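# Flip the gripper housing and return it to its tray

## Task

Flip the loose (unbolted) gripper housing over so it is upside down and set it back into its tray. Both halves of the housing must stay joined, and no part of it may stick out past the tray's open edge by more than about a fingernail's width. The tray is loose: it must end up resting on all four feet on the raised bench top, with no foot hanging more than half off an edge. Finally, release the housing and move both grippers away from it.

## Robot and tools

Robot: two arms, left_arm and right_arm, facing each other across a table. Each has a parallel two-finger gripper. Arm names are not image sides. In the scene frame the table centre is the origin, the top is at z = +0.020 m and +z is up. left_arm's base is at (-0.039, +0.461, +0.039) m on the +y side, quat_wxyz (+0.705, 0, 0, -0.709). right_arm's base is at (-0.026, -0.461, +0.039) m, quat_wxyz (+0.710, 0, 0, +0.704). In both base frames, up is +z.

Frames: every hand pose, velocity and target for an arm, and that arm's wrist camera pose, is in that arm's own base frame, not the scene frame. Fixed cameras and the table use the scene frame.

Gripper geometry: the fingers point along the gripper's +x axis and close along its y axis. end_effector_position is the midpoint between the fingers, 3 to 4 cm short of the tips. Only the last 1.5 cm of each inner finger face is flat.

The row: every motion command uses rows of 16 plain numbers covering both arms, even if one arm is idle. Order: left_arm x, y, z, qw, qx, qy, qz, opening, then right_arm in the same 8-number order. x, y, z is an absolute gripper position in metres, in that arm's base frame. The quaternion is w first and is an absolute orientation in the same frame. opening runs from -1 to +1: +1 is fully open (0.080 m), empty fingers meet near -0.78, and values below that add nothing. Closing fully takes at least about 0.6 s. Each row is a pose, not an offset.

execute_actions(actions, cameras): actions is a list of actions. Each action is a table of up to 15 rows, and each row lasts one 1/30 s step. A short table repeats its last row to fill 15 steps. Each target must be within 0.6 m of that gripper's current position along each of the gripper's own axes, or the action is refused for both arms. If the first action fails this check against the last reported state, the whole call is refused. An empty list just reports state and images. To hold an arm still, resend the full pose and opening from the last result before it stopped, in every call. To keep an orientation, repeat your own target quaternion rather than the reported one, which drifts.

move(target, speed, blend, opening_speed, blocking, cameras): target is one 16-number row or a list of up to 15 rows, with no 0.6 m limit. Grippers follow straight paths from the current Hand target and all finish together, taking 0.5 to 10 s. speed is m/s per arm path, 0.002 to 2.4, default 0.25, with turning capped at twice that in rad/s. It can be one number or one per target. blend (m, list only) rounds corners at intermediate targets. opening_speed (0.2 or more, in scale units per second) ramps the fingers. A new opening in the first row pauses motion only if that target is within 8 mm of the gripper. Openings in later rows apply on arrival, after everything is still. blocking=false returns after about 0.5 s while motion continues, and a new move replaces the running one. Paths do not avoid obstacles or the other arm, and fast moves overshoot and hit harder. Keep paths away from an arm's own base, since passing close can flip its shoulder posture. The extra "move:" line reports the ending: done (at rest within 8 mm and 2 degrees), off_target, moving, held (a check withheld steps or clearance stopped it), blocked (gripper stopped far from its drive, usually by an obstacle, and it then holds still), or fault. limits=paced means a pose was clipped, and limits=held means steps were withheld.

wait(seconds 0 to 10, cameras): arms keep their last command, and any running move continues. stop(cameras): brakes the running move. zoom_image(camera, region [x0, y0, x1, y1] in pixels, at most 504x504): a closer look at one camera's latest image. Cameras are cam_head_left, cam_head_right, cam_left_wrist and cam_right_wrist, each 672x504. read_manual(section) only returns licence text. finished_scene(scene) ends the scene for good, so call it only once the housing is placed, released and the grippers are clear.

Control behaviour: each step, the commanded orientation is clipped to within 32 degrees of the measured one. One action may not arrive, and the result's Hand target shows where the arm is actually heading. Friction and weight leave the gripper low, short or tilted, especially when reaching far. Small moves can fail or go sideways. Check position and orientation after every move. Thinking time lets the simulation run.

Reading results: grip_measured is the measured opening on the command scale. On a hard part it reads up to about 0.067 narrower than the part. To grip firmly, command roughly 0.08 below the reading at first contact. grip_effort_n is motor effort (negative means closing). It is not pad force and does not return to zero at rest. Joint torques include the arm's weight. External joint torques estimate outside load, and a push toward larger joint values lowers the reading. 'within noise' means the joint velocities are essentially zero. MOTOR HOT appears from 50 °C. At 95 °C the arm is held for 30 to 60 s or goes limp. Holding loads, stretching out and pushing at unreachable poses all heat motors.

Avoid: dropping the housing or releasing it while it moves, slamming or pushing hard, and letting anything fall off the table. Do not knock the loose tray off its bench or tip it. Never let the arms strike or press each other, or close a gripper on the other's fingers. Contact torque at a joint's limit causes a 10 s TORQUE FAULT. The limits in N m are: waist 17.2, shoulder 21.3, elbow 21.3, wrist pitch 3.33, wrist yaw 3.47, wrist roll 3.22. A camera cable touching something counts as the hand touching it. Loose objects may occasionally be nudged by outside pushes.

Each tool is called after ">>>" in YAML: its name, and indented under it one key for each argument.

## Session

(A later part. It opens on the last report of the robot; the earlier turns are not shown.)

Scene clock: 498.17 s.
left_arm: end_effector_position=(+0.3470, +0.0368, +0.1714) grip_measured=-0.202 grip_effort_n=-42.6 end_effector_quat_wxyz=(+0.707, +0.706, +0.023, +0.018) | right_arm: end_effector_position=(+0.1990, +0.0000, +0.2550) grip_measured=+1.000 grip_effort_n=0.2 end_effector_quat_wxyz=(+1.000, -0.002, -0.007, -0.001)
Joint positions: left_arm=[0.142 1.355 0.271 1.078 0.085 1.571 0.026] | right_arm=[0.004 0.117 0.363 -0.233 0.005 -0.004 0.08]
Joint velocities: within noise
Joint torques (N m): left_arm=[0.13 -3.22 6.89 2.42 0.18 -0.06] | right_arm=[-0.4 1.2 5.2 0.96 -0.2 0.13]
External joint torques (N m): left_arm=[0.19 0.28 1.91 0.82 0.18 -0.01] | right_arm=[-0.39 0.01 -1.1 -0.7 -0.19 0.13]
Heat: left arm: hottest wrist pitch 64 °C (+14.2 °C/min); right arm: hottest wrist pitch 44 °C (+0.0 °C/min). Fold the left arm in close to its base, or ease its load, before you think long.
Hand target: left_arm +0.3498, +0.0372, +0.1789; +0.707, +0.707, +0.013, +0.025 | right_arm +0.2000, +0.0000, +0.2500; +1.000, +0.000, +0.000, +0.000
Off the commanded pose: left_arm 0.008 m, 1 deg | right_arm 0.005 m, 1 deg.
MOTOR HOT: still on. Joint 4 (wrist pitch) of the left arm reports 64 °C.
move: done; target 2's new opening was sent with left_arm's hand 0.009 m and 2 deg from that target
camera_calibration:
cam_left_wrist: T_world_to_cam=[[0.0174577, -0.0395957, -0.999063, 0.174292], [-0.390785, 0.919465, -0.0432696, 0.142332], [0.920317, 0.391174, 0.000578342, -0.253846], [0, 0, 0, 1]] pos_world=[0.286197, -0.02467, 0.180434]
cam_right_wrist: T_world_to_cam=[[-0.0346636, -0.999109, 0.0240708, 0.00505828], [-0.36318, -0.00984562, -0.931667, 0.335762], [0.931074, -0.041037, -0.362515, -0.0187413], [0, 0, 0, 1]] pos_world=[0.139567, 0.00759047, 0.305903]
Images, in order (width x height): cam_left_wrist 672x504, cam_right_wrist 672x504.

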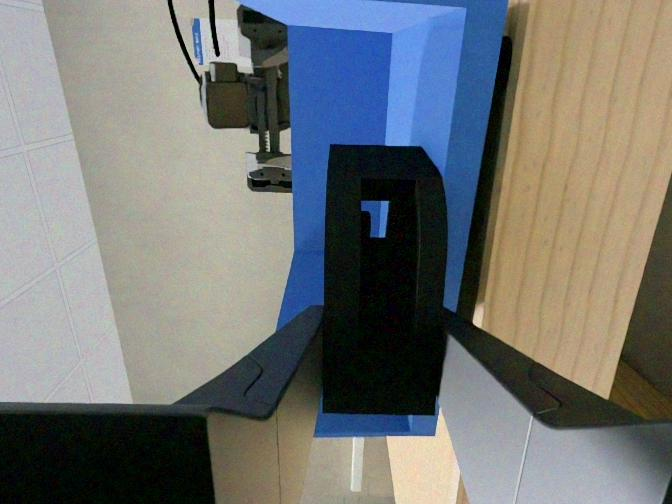

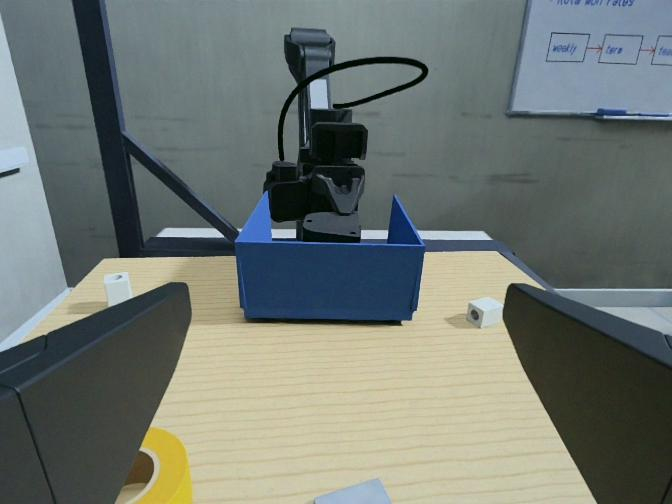

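>>> move:
  target:
    - [0.3495, 0.0375, 0.200, 0.7067, 0.7067, 0.020, 0.022, -0.215, 0.20, 0.0, 0.25, 1, 0, 0, 0, 1]
  speed: 0.05
  cameras: ["cam_left_wrist","cam_right_wrist"]

>>> zoom_image:
  camera: "cam_right_wrist"
  region: [200, 150, 460, 350]

Scene clock: 509.73 s.
left_arm: end_effector_position=(+0.3473, +0.0368, +0.1884) grip_measured=-0.205 grip_effort_n=-48.1 end_effector_quat_wxyz=(+0.708, +0.706, +0.029, +0.012) | right_arm: end_effector_position=(+0.1990, +0.0000, +0.2550) grip_measured=+1.000 grip_effort_n=0.2 end_effector_quat_wxyz=(+1.000, -0.002, -0.007, -0.001)
Joint positions: left_arm=[0.142 1.249 0.321 0.903 0.085 1.571 0.026] | right_arm=[0.004 0.117 0.363 -0.233 0.005 -0.004 0.08]
Joint velocities: within noise
Joint torques (N m): left_arm=[0.04 -4.39 8 1.42 -0.04 -0.01] | right_arm=[-0.4 1.21 5.19 0.96 -0.19 0.13]
External joint torques (N m): left_arm=[0.07 -1.12 2.52 -0.16 -0.04 0.03] | right_arm=[-0.38 0.01 -1.07 -0.69 -0.19 0.13]
Heat: left arm: hottest wrist pitch 65 °C (+16.1 °C/min); right arm: hottest wrist pitch 44 °C (+0.0 °C/min). Fold the left arm in close to its base, or ease its load, before you think long.
Hand target: left_arm +0.3494, +0.0375, +0.1993; +0.707, +0.707, +0.020, +0.022 | right_arm +0.2000, +0.0000, +0.2500; +1.000, +0.000, +0.000, +0.000
Off the commanded pose: left_arm 0.012 m, 2 deg | right_arm 0.005 m, 1 deg.
MOTOR HOT: still on. Joint 4 (wrist pitch) of the left arm reports 65 °C.
move: off_target (left_arm)
camera_calibration:
cam_left_wrist: T_world_to_cam=[[-0.000699949, -0.0422459, -0.999107, 0.197721], [-0.391524, 0.919358, -0.0385996, 0.142508], [0.920168, 0.391148, -0.0171838, -0.250783], [0, 0, 0, 1]] pos_world=[0.286696, -0.0245701, 0.198736]
cam_right_wrist: T_world_to_cam=[[-0.0346636, -0.999109, 0.0240708, 0.00505828], [-0.36318, -0.00984562, -0.931667, 0.335762], [0.931074, -0.041037, -0.362515, -0.0187413], [0, 0, 0, 1]] pos_world=[0.139567, 0.00759047, 0.305903]
Images, in order (width x height): cam_left_wrist 672x504, cam_right_wrist 672x504.

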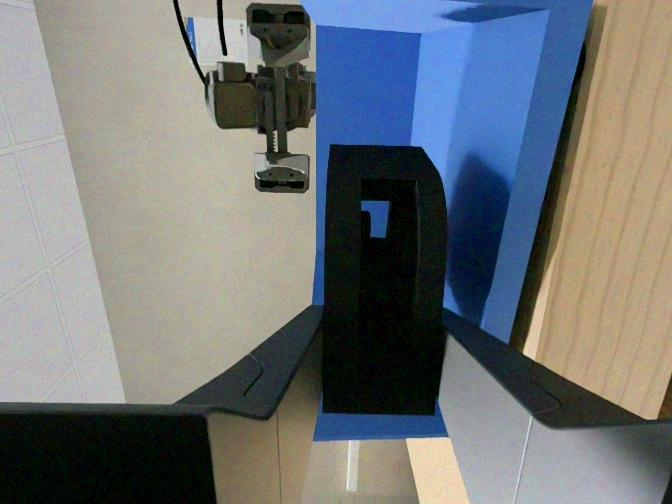

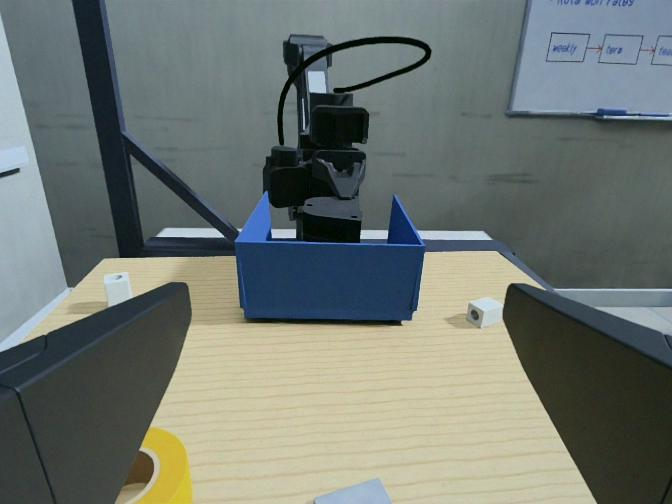

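Scaled by 1.938 from the camera's 672x504 image, which has a finer 960x720 frame.

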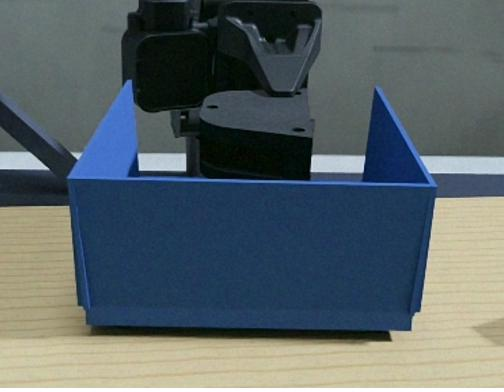

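>>> move:
  target:
    - [0.335, 0.036, 0.235, 0.7067, 0.7067, 0.0247, 0.0247, -0.215, 0.20, 0.0, 0.25, 1, 0, 0, 0, 1]
    - [0.275, 0.030, 0.26, 0.7071, 0.7071, 0, 0, -0.215, 0.20, 0.0, 0.25, 1, 0, 0, 0, 1]
  speed: 0.12
  blend: 0.02
  cameras: ["cam_head_right"]

>>> move:
  target:
    - [0.275, 0.023, 0.26, 1, 0, 0, 0, -0.215, 0.20, 0.0, 0.25, 1, 0, 0, 0, 1]
    - [0.275, 0.016, 0.25, 0.7071, -0.7071, 0, 0, -0.215, 0.20, 0.0, 0.25, 1, 0, 0, 0, 1]
  speed: 0.35

Scene clock: 522.67 s.
left_arm: end_effector_position=(+0.2772, +0.0308, +0.2486) grip_measured=-0.205 grip_effort_n=-48.1 end_effector_quat_wxyz=(+0.709, +0.705, +0.010, -0.007) | right_arm: end_effector_position=(+0.1990, +0.0000, +0.2550) grip_measured=+1.000 grip_effort_n=-0.2 end_effector_quat_wxyz=(+1.000, -0.002, -0.007, -0.001)
Joint positions: left_arm=[0.233 0.654 0.373 0.256 0.227 1.571 0.026] | right_arm=[0.004 0.117 0.363 -0.233 0.005 -0.004 0.08]
Joint velocities: within noise
Joint torques (N m): left_arm=[0.2 -1.42 9.44 1.43 0.21 -0.06] | right_arm=[-0.4 1.2 5.19 0.96 -0.2 0.13]
External joint torques (N m): left_arm=[0.21 -0.5 2.85 -0.13 0.2 -0.01] | right_arm=[-0.4 0.03 -1.15 -0.71 -0.18 0.13]
Heat: left arm: hottest wrist pitch 62 °C (+9.1 °C/min); right arm: hottest wrist pitch 44 °C (+0.0 °C/min). Fold the left arm in close to its base, or ease its load, before you think long.
Hand target: left_arm +0.2762, +0.0304, +0.2600; +0.708, +0.707, +0.000, +0.001 | right_arm +0.2000, +0.0000, +0.2500; +1.000, +0.000, +0.000, +0.000
Off the commanded pose: left_arm 0.012 m, 1 deg | right_arm 0.005 m, 1 deg.
MOTOR HOT: still on. Joint 4 (wrist pitch) of the left arm reports 62 °C.
move: off_target (left_arm); blend cut to 0.0192 m at target 1
Images, in order (width x height): cam_head_right 672x504.

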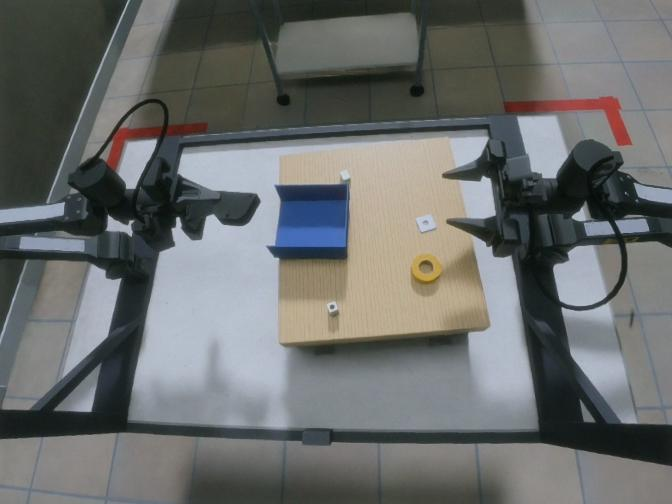

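Scene clock: 528.03 s.
left_arm: end_effector_position=(+0.2763, +0.0147, +0.2497) grip_measured=-0.205 grip_effort_n=-47.7 end_effector_quat_wxyz=(+0.705, -0.709, +0.008, +0.000) | right_arm: end_effector_position=(+0.1990, +0.0000, +0.2550) grip_measured=+1.000 grip_effort_n=-0.2 end_effector_quat_wxyz=(+1.000, -0.002, -0.007, -0.001)
Joint positions: left_arm=[0.13 0.633 0.363 0.259 0.141 -1.574 0.026] | right_arm=[0.004 0.117 0.363 -0.233 0.005 -0.004 0.08]
Joint velocities: within noise
Joint torques (N m): left_arm=[-0.23 -1.35 6.15 2.73 -0.17 -0.02] | right_arm=[-0.4 1.22 5.19 0.96 -0.2 0.13]
External joint torques (N m): left_arm=[-0.2 -0.47 -0.5 1.14 -0.18 -0.07] | right_arm=[-0.41 0.03 -1.17 -0.72 -0.18 0.13]
Heat: left arm: hottest wrist pitch 62 °C (+4.1 °C/min); right arm: hottest wrist pitch 44 °C (+0.0 °C/min). Fold the left arm in close to its base, or ease its load, before you think long.
Hand target: left_arm +0.2753, +0.0147, +0.2503; +0.705, -0.709, +0.003, -0.003 | right_arm +0.2000, +0.0000, +0.2500; +1.000, +0.000, +0.000, +0.000
Off the commanded pose: left_arm 0.002 m, 1 deg | right_arm 0.005 m, 1 deg.
MOTOR HOT: still on. Joint 4 (wrist pitch) of the left arm reports 62 °C.
move: done
camera_calibration:
cam_left_wrist: T_world_to_cam=[[0.0333028, 0.0442375, 0.998466, -0.251512], [-0.347352, -0.936232, 0.0530658, 0.129642], [0.937143, -0.348587, -0.0158131, -0.169908], [0, 0, 0, 1]] pos_world=[0.212635, 0.0732732, 0.24156]
cam_right_wrist: T_world_to_cam=[[-0.0346636, -0.999109, 0.0240708, 0.00505828], [-0.36318, -0.00984562, -0.931667, 0.335762], [0.931074, -0.041037, -0.362515, -0.0187413], [0, 0, 0, 1]] pos_world=[0.139567, 0.00759047, 0.305903]

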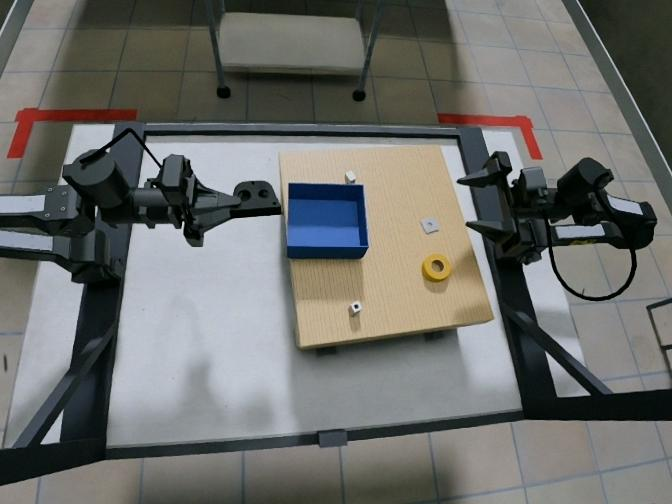

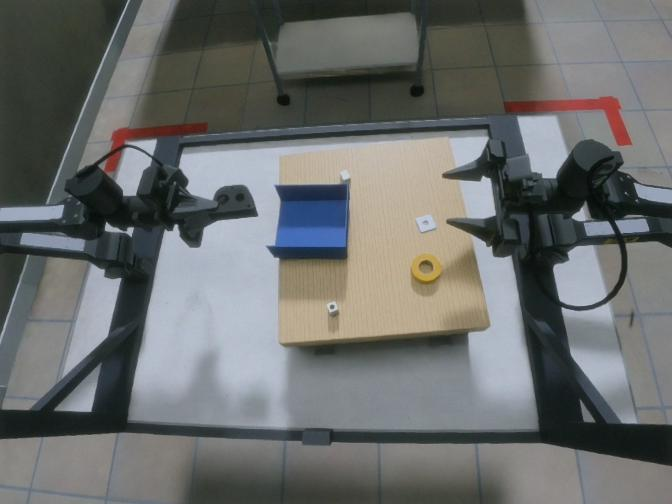

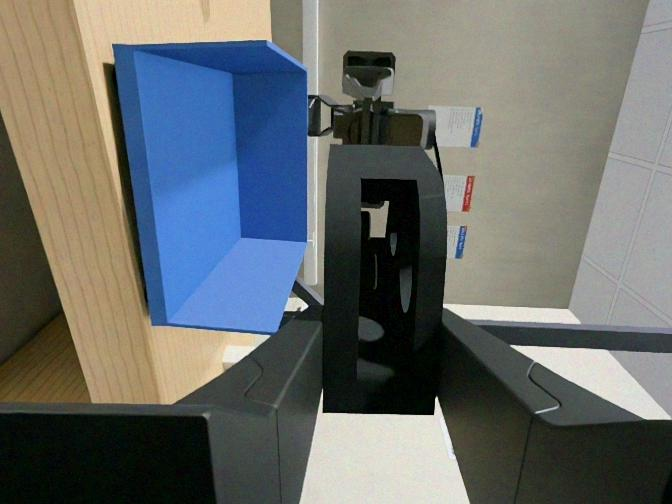

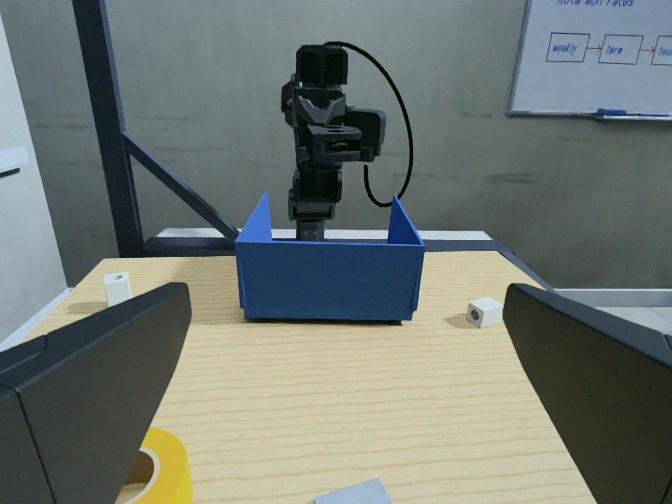

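>>> move:
  target:
    - [0.285, 0.016, 0.22, 0.7071, -0.7071, 0, 0, -0.215, 0.20, 0.0, 0.25, 1, 0, 0, 0, 1]
    - [0.31, 0.016, 0.205, 0.7071, -0.7071, -0.007, -0.007, -0.215, 0.20, 0.0, 0.25, 1, 0, 0, 0, 1]
    - [0.349, 0.017, 0.200, 0.7071, -0.7071, -0.007, -0.007, -0.215, 0.20, 0.0, 0.25, 1, 0, 0, 0, 1]
  speed: 0.12
  cameras: ["cam_left_wrist","cam_right_wrist","cam_head_left"]

>>> zoom_image:
  camera: "cam_right_wrist"
  region: [200, 150, 460, 350]

Scene clock: 540.93 s.
left_arm: end_effector_position=(+0.3442, +0.0163, +0.1894) grip_measured=-0.205 grip_effort_n=-48.1 end_effector_quat_wxyz=(+0.706, -0.709, +0.006, +0.002) | right_arm: end_effector_position=(+0.1990, +0.0000, +0.2550) grip_measured=+1.000 grip_effort_n=-0.2 end_effector_quat_wxyz=(+1.000, -0.002, -0.007, -0.001)
Joint positions: left_arm=[0.088 1.232 0.301 0.92 0.094 -1.574 0.026] | right_arm=[0.004 0.117 0.363 -0.233 0.005 -0.004 0.08]
Joint velocities: within noise
Joint torques (N m): left_arm=[-0.25 -2.67 7.94 2.73 -0.19 0.14] | right_arm=[-0.4 1.2 5.19 0.96 -0.19 0.13]
External joint torques (N m): left_arm=[-0.24 0.49 2.41 1.13 -0.19 0.09] | right_arm=[-0.4 0.02 -1.15 -0.72 -0.19 0.13]
Heat: left arm: hottest wrist pitch 64 °C (+1.0 °C/min); right arm: hottest wrist pitch 44 °C (+0.0 °C/min). Fold the left arm in close to its base, or ease its load, before you think long.
Hand target: left_arm +0.3476, +0.0166, +0.1995; +0.707, -0.707, -0.006, -0.007 | right_arm +0.2000, +0.0000, +0.2500; +1.000, +0.000, +0.000, +0.000
Off the commanded pose: left_arm 0.012 m, 2 deg | right_arm 0.005 m, 1 deg.
MOTOR HOT: still on. Joint 4 (wrist pitch) of the left arm reports 64 °C.
move: off_target (left_arm)
camera_calibration:
cam_left_wrist: T_world_to_cam=[[0.0331658, 0.0439603, 0.998483, -0.19355], [-0.34154, -0.938391, 0.0526593, 0.156015], [0.939282, -0.342768, -0.0161083, -0.234671], [0, 0, 0, 1]] pos_world=[0.280127, 0.0744734, 0.18126]
cam_right_wrist: T_world_to_cam=[[-0.0346636, -0.999109, 0.0240708, 0.00505828], [-0.36318, -0.00984562, -0.931667, 0.335762], [0.931074, -0.041037, -0.362515, -0.0187413], [0, 0, 0, 1]] pos_world=[0.139567, 0.00759047, 0.305903]
Images, in order (width x height): cam_head_left 672x504, cam_left_wrist 672x504, cam_right_wrist 672x504.

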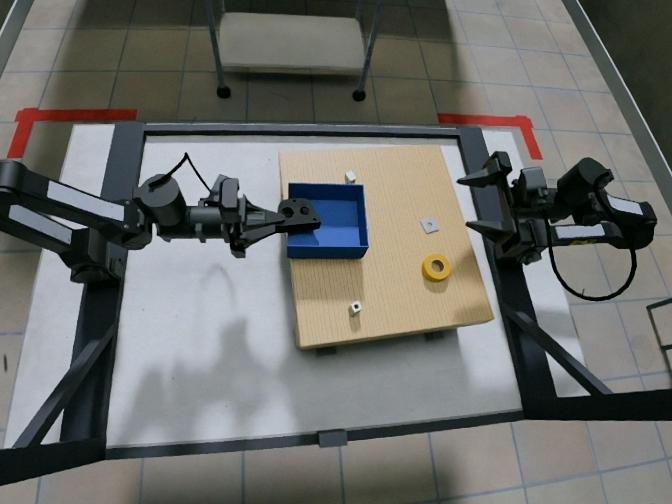

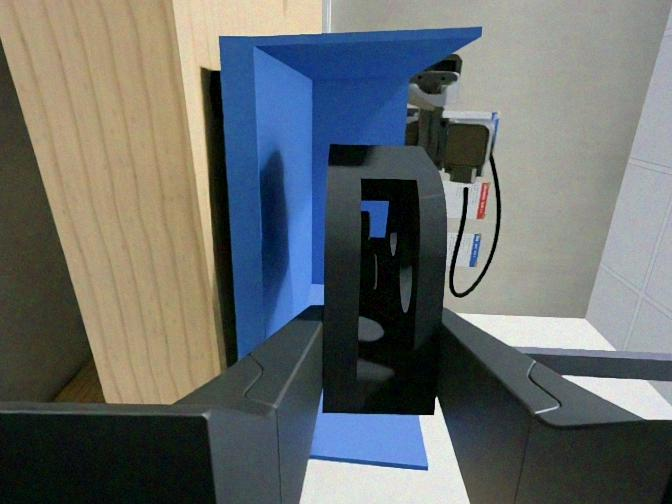

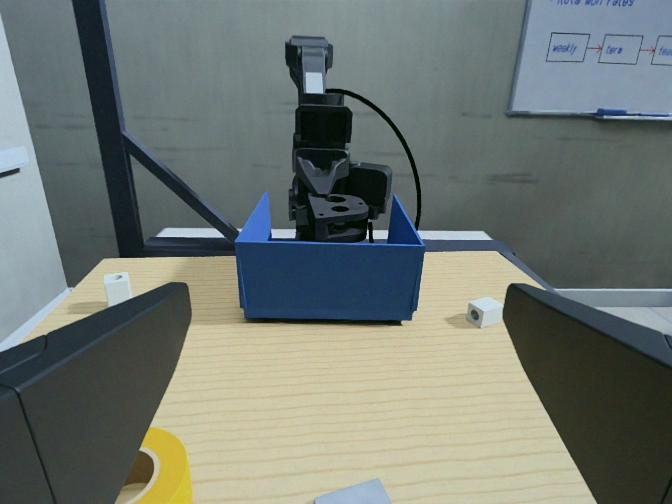

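Scaled by 1.938 from the camera's 672x504 image, which has a finer 960x720 frame.

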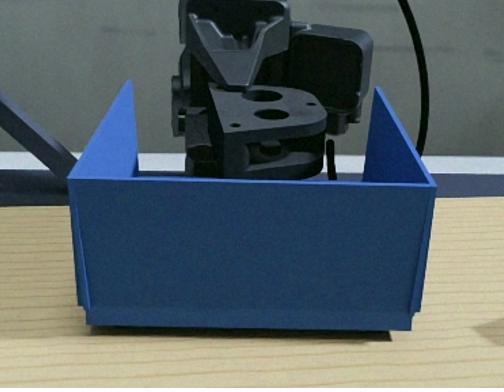

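>>> move:
  target:
    - [0.350, 0.017, 0.184, 0.7071, -0.7071, -0.007, -0.007, -0.215, 0.20, 0.0, 0.25, 1, 0, 0, 0, 1]
    - [0.349, 0.017, 0.176, 0.7071, -0.7071, -0.007, -0.007, -0.215, 0.20, 0.0, 0.25, 1, 0, 0, 0, 1]
  speed: 0.05
  cameras: ["cam_left_wrist","cam_right_wrist"]

>>> zoom_image:
  camera: "cam_right_wrist"
  region: [200, 150, 460, 350]

>>> zoom_image:
  camera: "cam_left_wrist"
  region: [200, 80, 600, 480]

Scene clock: 550.10 s.
left_arm: end_effector_position=(+0.3499, +0.0171, +0.1769) grip_measured=-0.205 grip_effort_n=-48.1 end_effector_quat_wxyz=(+0.706, -0.708, -0.004, -0.007) | right_arm: end_effector_position=(+0.1990, +0.0000, +0.2550) grip_measured=+1.000 grip_effort_n=-0.7 end_effector_quat_wxyz=(+1.000, -0.002, -0.007, -0.001)
Joint positions: left_arm=[0.088 1.36 0.277 1.099 0.092 -1.574 0.026] | right_arm=[0.004 0.117 0.363 -0.233 0.005 -0.004 0.08]
Joint velocities: within noise
Joint torques (N m): left_arm=[-0.23 -3 4.62 2.71 -0.17 0.11] | right_arm=[-0.4 1.2 5.2 0.96 -0.2 0.14]
External joint torques (N m): left_arm=[-0.17 0.5 -0.35 1.12 -0.18 0.06] | right_arm=[-0.39 -0.04 -1.05 -0.68 -0.18 0.13]
Heat: left arm: hottest wrist pitch 67 °C (+4.1 °C/min); right arm: hottest wrist pitch 44 °C (+0.0 °C/min). Fold the left arm in close to its base, or ease its load, before you think long.
Hand target: left_arm +0.3489, +0.0171, +0.1761; +0.707, -0.707, -0.007, -0.007 | right_arm +0.2000, +0.0000, +0.2500; +1.000, +0.000, +0.000, +0.000
Off the commanded pose: left_arm 0.001 m, 0 deg | right_arm 0.005 m, 1 deg.
MOTOR HOT: still on. Joint 4 (wrist pitch) of the left arm reports 67 °C.
move: done
camera_calibration:
cam_left_wrist: T_world_to_cam=[[0.00558419, 0.0415875, 0.999119, -0.171741], [-0.341362, -0.939038, 0.0409945, 0.161375], [0.939915, -0.34129, 0.00895261, -0.244678], [0, 0, 0, 1]] pos_world=[0.286023, 0.0751733, 0.167164]
cam_right_wrist: T_world_to_cam=[[-0.0346636, -0.999109, 0.0240708, 0.00505828], [-0.36318, -0.00984562, -0.931667, 0.335762], [0.931074, -0.041037, -0.362515, -0.0187413], [0, 0, 0, 1]] pos_world=[0.139567, 0.00759047, 0.305903]
Images, in order (width x height): cam_left_wrist 672x504, cam_right_wrist 672x504.

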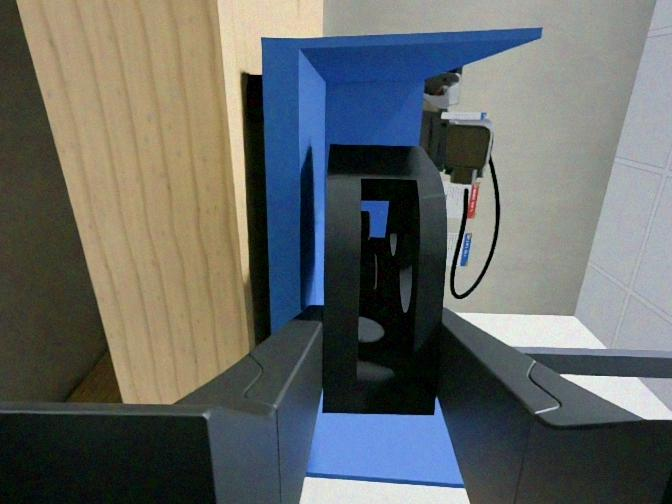

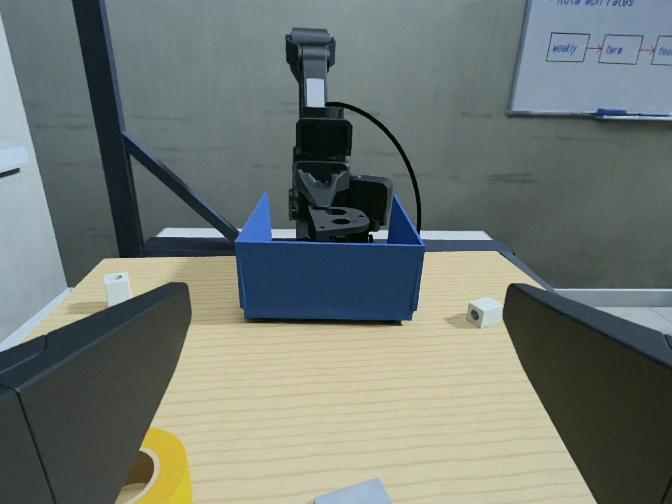

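Scaled by 1.938 from the camera's 672x504 image, which has a finer 960x720 frame.

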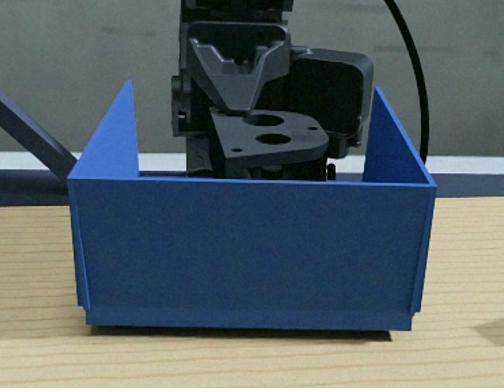

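Scaled by 1.260 from the camera's 672x504 image, which has a finer 960x720 frame.

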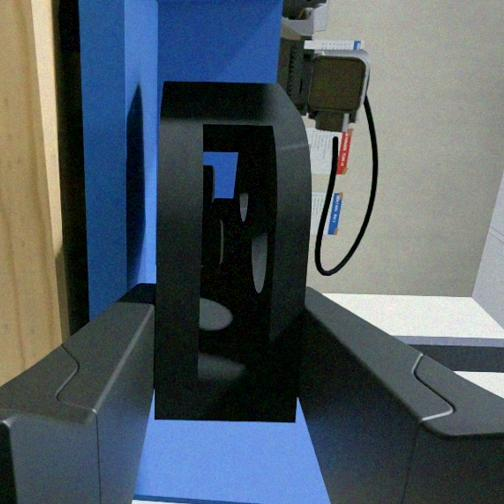

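>>> move:
  target:
    - [0.346, 0.017, 0.176, 0.7071, -0.7071, -0.005, -0.006, -0.215, 0.20, 0.0, 0.25, 1, 0, 0, 0, 1]
    - [0.346, 0.017, 0.1695, 0.7071, -0.7071, -0.004, -0.005, -0.215, 0.20, 0.0, 0.25, 1, 0, 0, 0, 1]
  speed: 0.03
  cameras: ["cam_left_wrist","cam_right_wrist"]

>>> zoom_image:
  camera: "cam_left_wrist"
  region: [200, 80, 600, 480]

Scene clock: 567.17 s.
left_arm: end_effector_position=(+0.3471, +0.0171, +0.1714) grip_measured=-0.205 grip_effort_n=-47.7 end_effector_quat_wxyz=(+0.706, -0.708, -0.004, -0.006) | right_arm: end_effector_position=(+0.1990, +0.0000, +0.2550) grip_measured=+1.000 grip_effort_n=-0.2 end_effector_quat_wxyz=(+1.000, -0.002, -0.007, -0.001)
Joint positions: left_arm=[0.088 1.374 0.257 1.13 0.091 -1.574 0.026] | right_arm=[0.004 0.117 0.363 -0.233 0.005 -0.004 0.08]
Joint velocities: within noise
Joint torques (N m): left_arm=[-0.09 -2.91 4.42 2.63 -0.09 0.13] | right_arm=[-0.41 1.21 5.19 0.96 -0.19 0.13]
External joint torques (N m): left_arm=[-0.03 0.59 -0.45 1.04 -0.09 0.08] | right_arm=[-0.4 0.01 -1.13 -0.71 -0.18 0.13]
Heat: left arm: hottest wrist pitch 70 °C (+5.1 °C/min); right arm: hottest wrist pitch 44 °C (+0.0 °C/min). Fold the left arm in close to its base, or ease its load, before you think long.
Hand target: left_arm +0.3459, +0.0172, +0.1701; +0.707, -0.707, -0.005, -0.005 | right_arm +0.2000, +0.0000, +0.2500; +1.000, +0.000, +0.000, +0.000
Off the commanded pose: left_arm 0.002 m, 0 deg | right_arm 0.005 m, 1 deg.
MOTOR HOT: still on. Joint 4 (wrist pitch) of the left arm reports 70 °C.
move: done
camera_calibration:
cam_left_wrist: T_world_to_cam=[[0.0085978, 0.0418264, 0.999088, -0.16729], [-0.339828, -0.939538, 0.0422578, 0.159873], [0.940448, -0.339881, 0.00613581, -0.241644], [0, 0, 0, 1]] pos_world=[0.283021, 0.0750733, 0.161864]
cam_right_wrist: T_world_to_cam=[[-0.0346636, -0.999109, 0.0240708, 0.00505828], [-0.36318, -0.00984562, -0.931667, 0.335762], [0.931074, -0.041037, -0.362515, -0.0187413], [0, 0, 0, 1]] pos_world=[0.139567, 0.00759047, 0.305903]
Images, in order (width x height): cam_left_wrist 672x504, cam_right_wrist 672x504.

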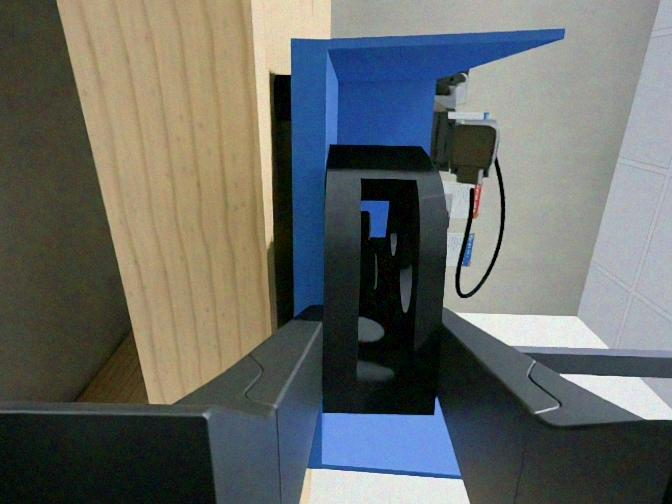

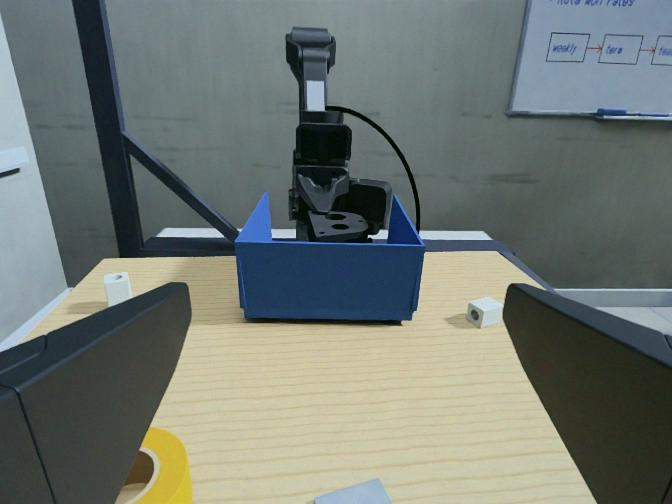

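Scaled by 1.260 from the camera's 672x504 image, which has a finer 960x720 frame.

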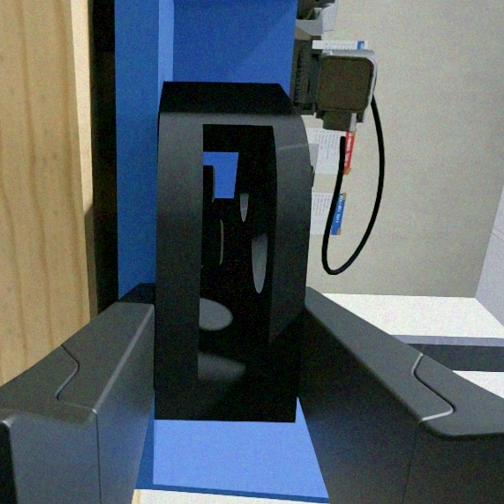

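>>> move:
  target:
    - [0.346, 0.017, 0.1665, 0.7071, -0.7071, -0.003, -0.005, -0.215, 0.20, 0.0, 0.25, 1, 0, 0, 0, 1]
  speed: 0.03
  cameras: ["cam_right_wrist"]

>>> zoom_image:
  camera: "cam_right_wrist"
  region: [200, 150, 460, 350]

Scene clock: 575.00 s.
left_arm: end_effector_position=(+0.3475, +0.0171, +0.1701) grip_measured=-0.205 grip_effort_n=-48.1 end_effector_quat_wxyz=(+0.706, -0.708, -0.005, -0.007) | right_arm: end_effector_position=(+0.1990, +0.0000, +0.2550) grip_measured=+1.000 grip_effort_n=-0.2 end_effector_quat_wxyz=(+1.000, -0.002, -0.007, -0.001)
Joint positions: left_arm=[0.088 1.39 0.254 1.155 0.091 -1.574 0.026] | right_arm=[0.004 0.117 0.363 -0.233 0.005 -0.004 0.08]
Joint velocities: within noise
Joint torques (N m): left_arm=[-0.01 -2.69 4.13 2.34 0.05 0.13] | right_arm=[-0.4 1.2 5.19 0.96 -0.19 0.13]
External joint torques (N m): left_arm=[0.03 0.78 -0.63 0.76 0.05 0.08] | right_arm=[-0.39 0.03 -1.12 -0.7 -0.19 0.13]
Heat: left arm: hottest wrist pitch 72 °C (+8.0 °C/min); right arm: hottest wrist pitch 44 °C (+0.0 °C/min). Fold the left arm in close to its base, or ease its load, before you think long.
Hand target: left_arm +0.3460, +0.0170, +0.1663; +0.707, -0.707, -0.003, -0.005 | right_arm +0.2000, +0.0000, +0.2500; +1.000, +0.000, +0.000, +0.000
Off the commanded pose: left_arm 0.004 m, 0 deg | right_arm 0.005 m, 1 deg.
MOTOR HOT: still on. Joint 4 (wrist pitch) of the left arm reports 72 °C.
move: done
camera_calibration:
cam_right_wrist: T_world_to_cam=[[-0.0346636, -0.999109, 0.0240708, 0.00505828], [-0.36318, -0.00984562, -0.931667, 0.335762], [0.931074, -0.041037, -0.362515, -0.0187413], [0, 0, 0, 1]] pos_world=[0.139567, 0.00759047, 0.305903]
Images, in order (width x height): cam_right_wrist 672x504.

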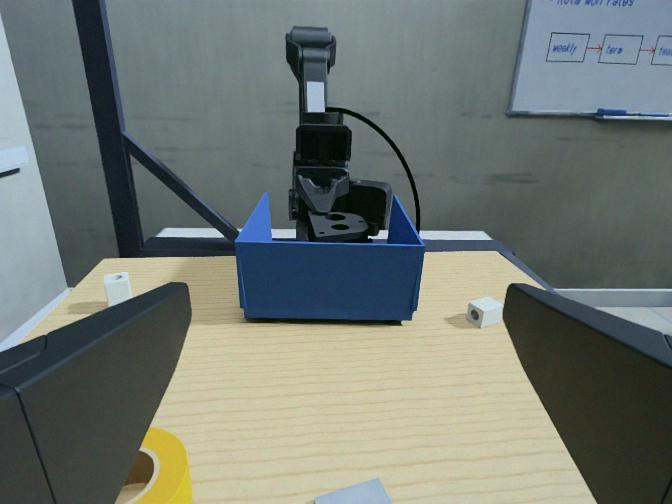

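Scaled by 1.938 from the camera's 672x504 image, which has a finer 960x720 frame.

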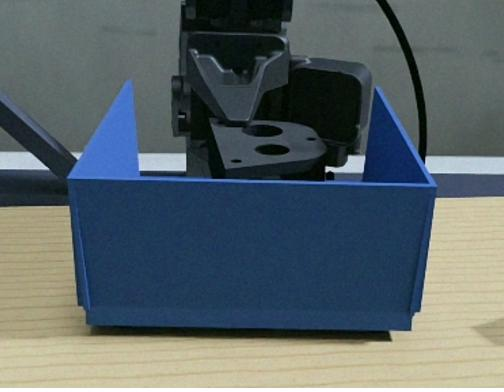

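>>> move:
  target:
    - [0.346, 0.017, 0.169, 0.7071, -0.7071, -0.003, -0.005, 0.4, 0.20, 0.0, 0.25, 1, 0, 0, 0, 1]
  speed: 0.03
  opening_speed: 0.3
  cameras: ["cam_left_wrist","cam_right_wrist"]

>>> zoom_image:
  camera: "cam_right_wrist"
  region: [200, 150, 460, 350]

Scene clock: 583.90 s.
left_arm: end_effector_position=(+0.3475, +0.0171, +0.1687) grip_measured=+0.397 grip_effort_n=12.8 end_effector_quat_wxyz=(+0.706, -0.708, -0.003, -0.005) | right_arm: end_effector_position=(+0.1990, +0.0000, +0.2550) grip_measured=+1.000 grip_effort_n=-0.2 end_effector_quat_wxyz=(+1.000, -0.002, -0.007, -0.001)
Joint positions: left_arm=[0.088 1.39 0.254 1.148 0.091 -1.574 0.053] | right_arm=[0.004 0.117 0.363 -0.233 0.005 -0.004 0.08]
Joint velocities: within noise
Joint torques (N m): left_arm=[-0.03 -4.42 4.64 1.38 0.06 0.14] | right_arm=[-0.4 1.21 5.21 0.96 -0.19 0.14]
External joint torques (N m): left_arm=[0.02 -0.93 -0.09 -0.2 0.05 0.09] | right_arm=[-0.39 0.06 -1.17 -0.73 -0.18 0.13]
Heat: left arm: hottest wrist pitch 70 °C (+8.0 °C/min); right arm: hottest wrist pitch 44 °C (+0.0 °C/min). Fold the left arm in close to its base, or ease its load, before you think long.
Hand target: left_arm +0.3460, +0.0170, +0.1691; +0.707, -0.707, -0.003, -0.005 | right_arm +0.2000, +0.0000, +0.2500; +1.000, +0.000, +0.000, +0.000
Off the commanded pose: left_arm 0.002 m, 0 deg | right_arm 0.005 m, 1 deg.
MOTOR HOT: still on. Joint 4 (wrist pitch) of the left arm reports 70 °C.
move: done
camera_calibration:
cam_left_wrist: T_world_to_cam=[[0.0101527, 0.0419883, 0.999067, -0.165145], [-0.339755, -0.939533, 0.0429389, 0.159989], [0.940459, -0.339873, 0.00472687, -0.241784], [0, 0, 0, 1]] pos_world=[0.283421, 0.0750733, 0.159264]
cam_right_wrist: T_world_to_cam=[[-0.0346636, -0.999109, 0.0240708, 0.00505828], [-0.36318, -0.00984562, -0.931667, 0.335762], [0.931074, -0.041037, -0.362515, -0.0187413], [0, 0, 0, 1]] pos_world=[0.139567, 0.00759047, 0.305903]
Images, in order (width x height): cam_left_wrist 672x504, cam_right_wrist 672x504.

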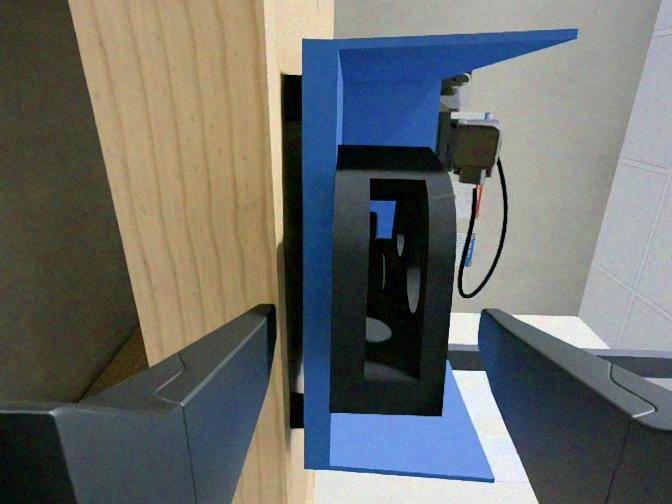

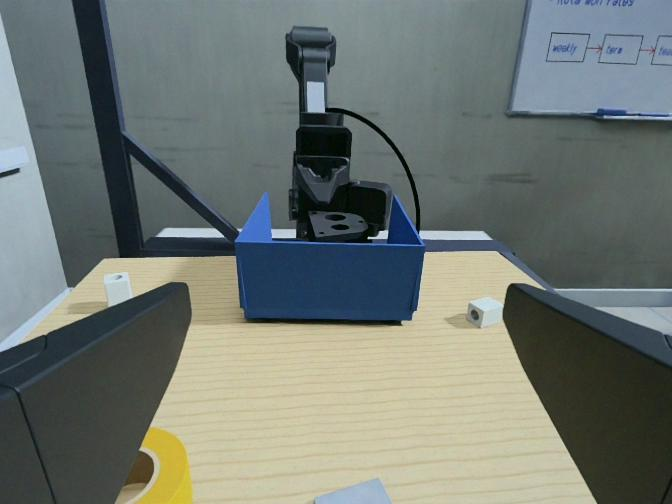

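Scaled by 1.938 from the camera's 672x504 image, which has a finer 960x720 frame.

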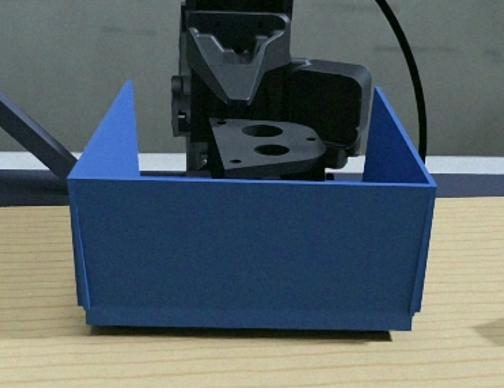

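>>> zoom_image:
  camera: "cam_left_wrist"
  region: [230, 340, 370, 480]

>>> zoom_image:
  camera: "cam_left_wrist"
  region: [230, 40, 370, 180]

Scaled by 3.600 from the camera's 672x504 image, which has a finer 960x720 frame.

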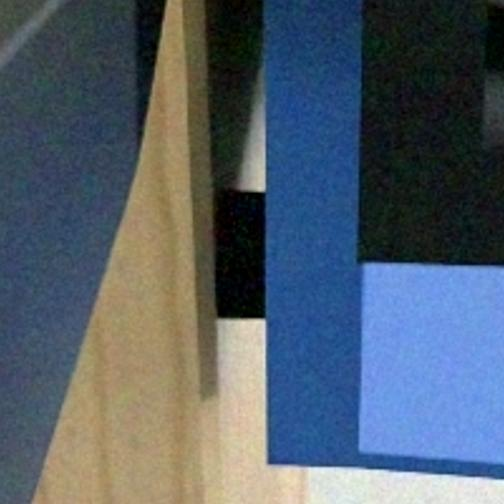

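Scaled by 3.600 from the camera's 672x504 image, which has a finer 960x720 frame.

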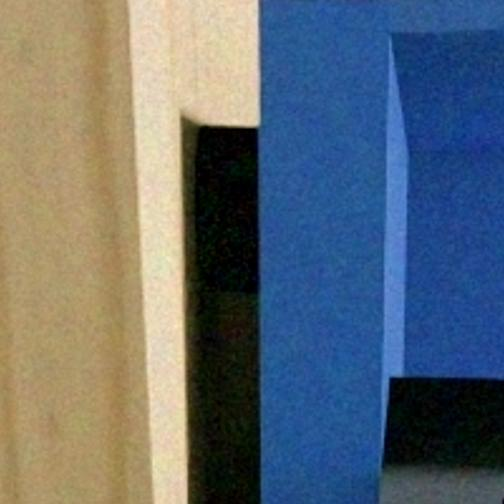

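>>> move:
  target:
    - [0.346, 0.017, 0.170, 0.7071, -0.7071, -0.003, -0.005, 0.4, 0.20, 0.0, 0.25, 1, 0, 0, 0, 1]
    - [0.300, 0.018, 0.176, 0.7071, -0.7071, -0.003, -0.003, 0.4, 0.20, 0.0, 0.25, 1, 0, 0, 0, 1]
    - [0.300, 0.020, 0.178, 0.7071, -0.7071, -0.006, -0.006, -0.468, 0.20, 0.0, 0.25, 1, 0, 0, 0, 1]
    - [0.322, 0.022, 0.178, 0.7071, -0.7071, -0.006, -0.006, -0.468, 0.20, 0.0, 0.25, 1, 0, 0, 0, 1]
  speed: 0.08
  cameras: ["cam_left_wrist","cam_right_wrist","cam_head_left"]

>>> zoom_image:
  camera: "cam_left_wrist"
  region: [200, 80, 600, 480]

Scene clock: 611.87 s.
left_arm: end_effector_position=(+0.3186, +0.0232, +0.1697) grip_measured=-0.465 grip_effort_n=-19.8 end_effector_quat_wxyz=(+0.706, -0.709, +0.000, +0.006) | right_arm: end_effector_position=(+0.1990, +0.0000, +0.2550) grip_measured=+1.000 grip_effort_n=0.2 end_effector_quat_wxyz=(+1.000, -0.002, -0.007, -0.001)
Joint positions: left_arm=[0.13 1.193 0.172 1.012 0.121 -1.574 0.014] | right_arm=[0.004 0.117 0.363 -0.233 0.005 -0.004 0.08]
Joint velocities: within noise
Joint torques (N m): left_arm=[-0.19 -2 7.49 2.62 0.05 0.07] | right_arm=[-0.4 1.21 5.2 0.96 -0.19 0.13]
External joint torques (N m): left_arm=[-0.14 0.65 2.21 0.99 0.04 0.02] | right_arm=[-0.38 0.06 -1.19 -0.72 -0.18 0.13]
Heat: left arm: hottest wrist pitch 64 °C (-3.0 °C/min); right arm: hottest wrist pitch 44 °C (+0.0 °C/min). Fold the left arm in close to its base, or ease its load, before you think long.
Hand target: left_arm +0.3219, +0.0228, +0.1783; +0.707, -0.707, -0.008, -0.004 | right_arm +0.2000, +0.0000, +0.2500; +1.000, +0.000, +0.000, +0.000
Off the commanded pose: left_arm 0.009 m, 2 deg | right_arm 0.005 m, 1 deg.
MOTOR HOT: still on. Joint 4 (wrist pitch) of the left arm reports 64 °C.
move: off_target (left_arm)
camera_calibration:
cam_left_wrist: T_world_to_cam=[[0.029425, 0.0442789, 0.998586, -0.172161], [-0.32875, -0.943012, 0.0515018, 0.150984], [0.943958, -0.329801, -0.0131914, -0.210821], [0, 0, 0, 1]] pos_world=[0.253708, 0.0804736, 0.161361]
cam_right_wrist: T_world_to_cam=[[-0.0346636, -0.999109, 0.0240708, 0.00505828], [-0.36318, -0.00984562, -0.931667, 0.335762], [0.931074, -0.041037, -0.362515, -0.0187413], [0, 0, 0, 1]] pos_world=[0.139567, 0.00759047, 0.305903]
Images, in order (width x height): cam_head_left 672x504, cam_left_wrist 672x504, cam_right_wrist 672x504.

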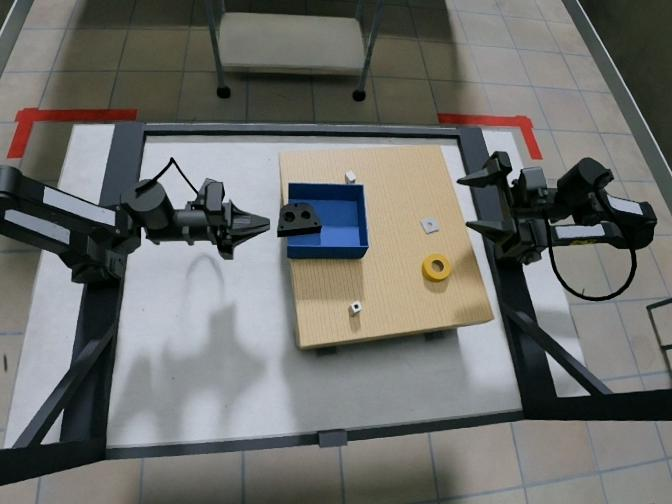

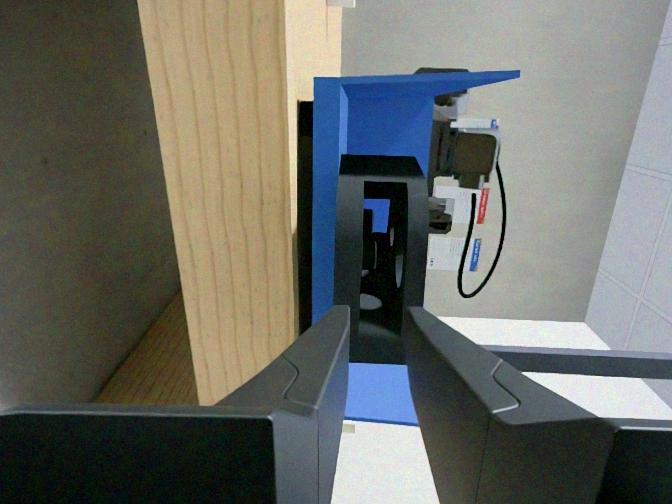

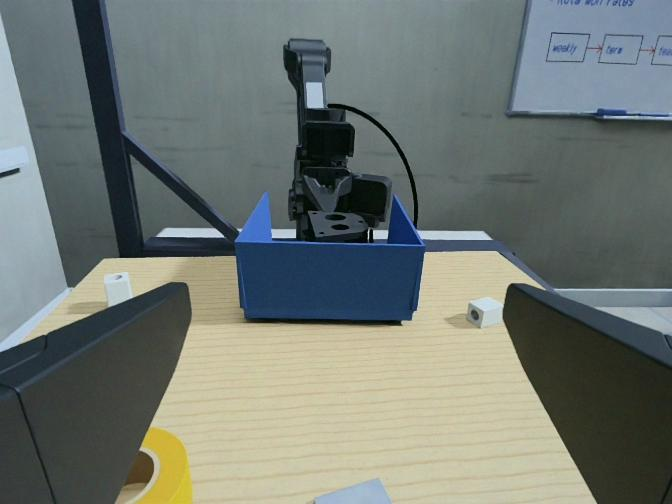

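Scaled by 1.260 from the camera's 672x504 image, which has a finer 960x720 frame.

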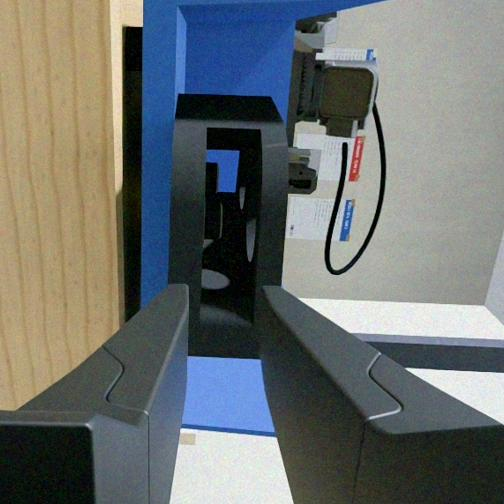

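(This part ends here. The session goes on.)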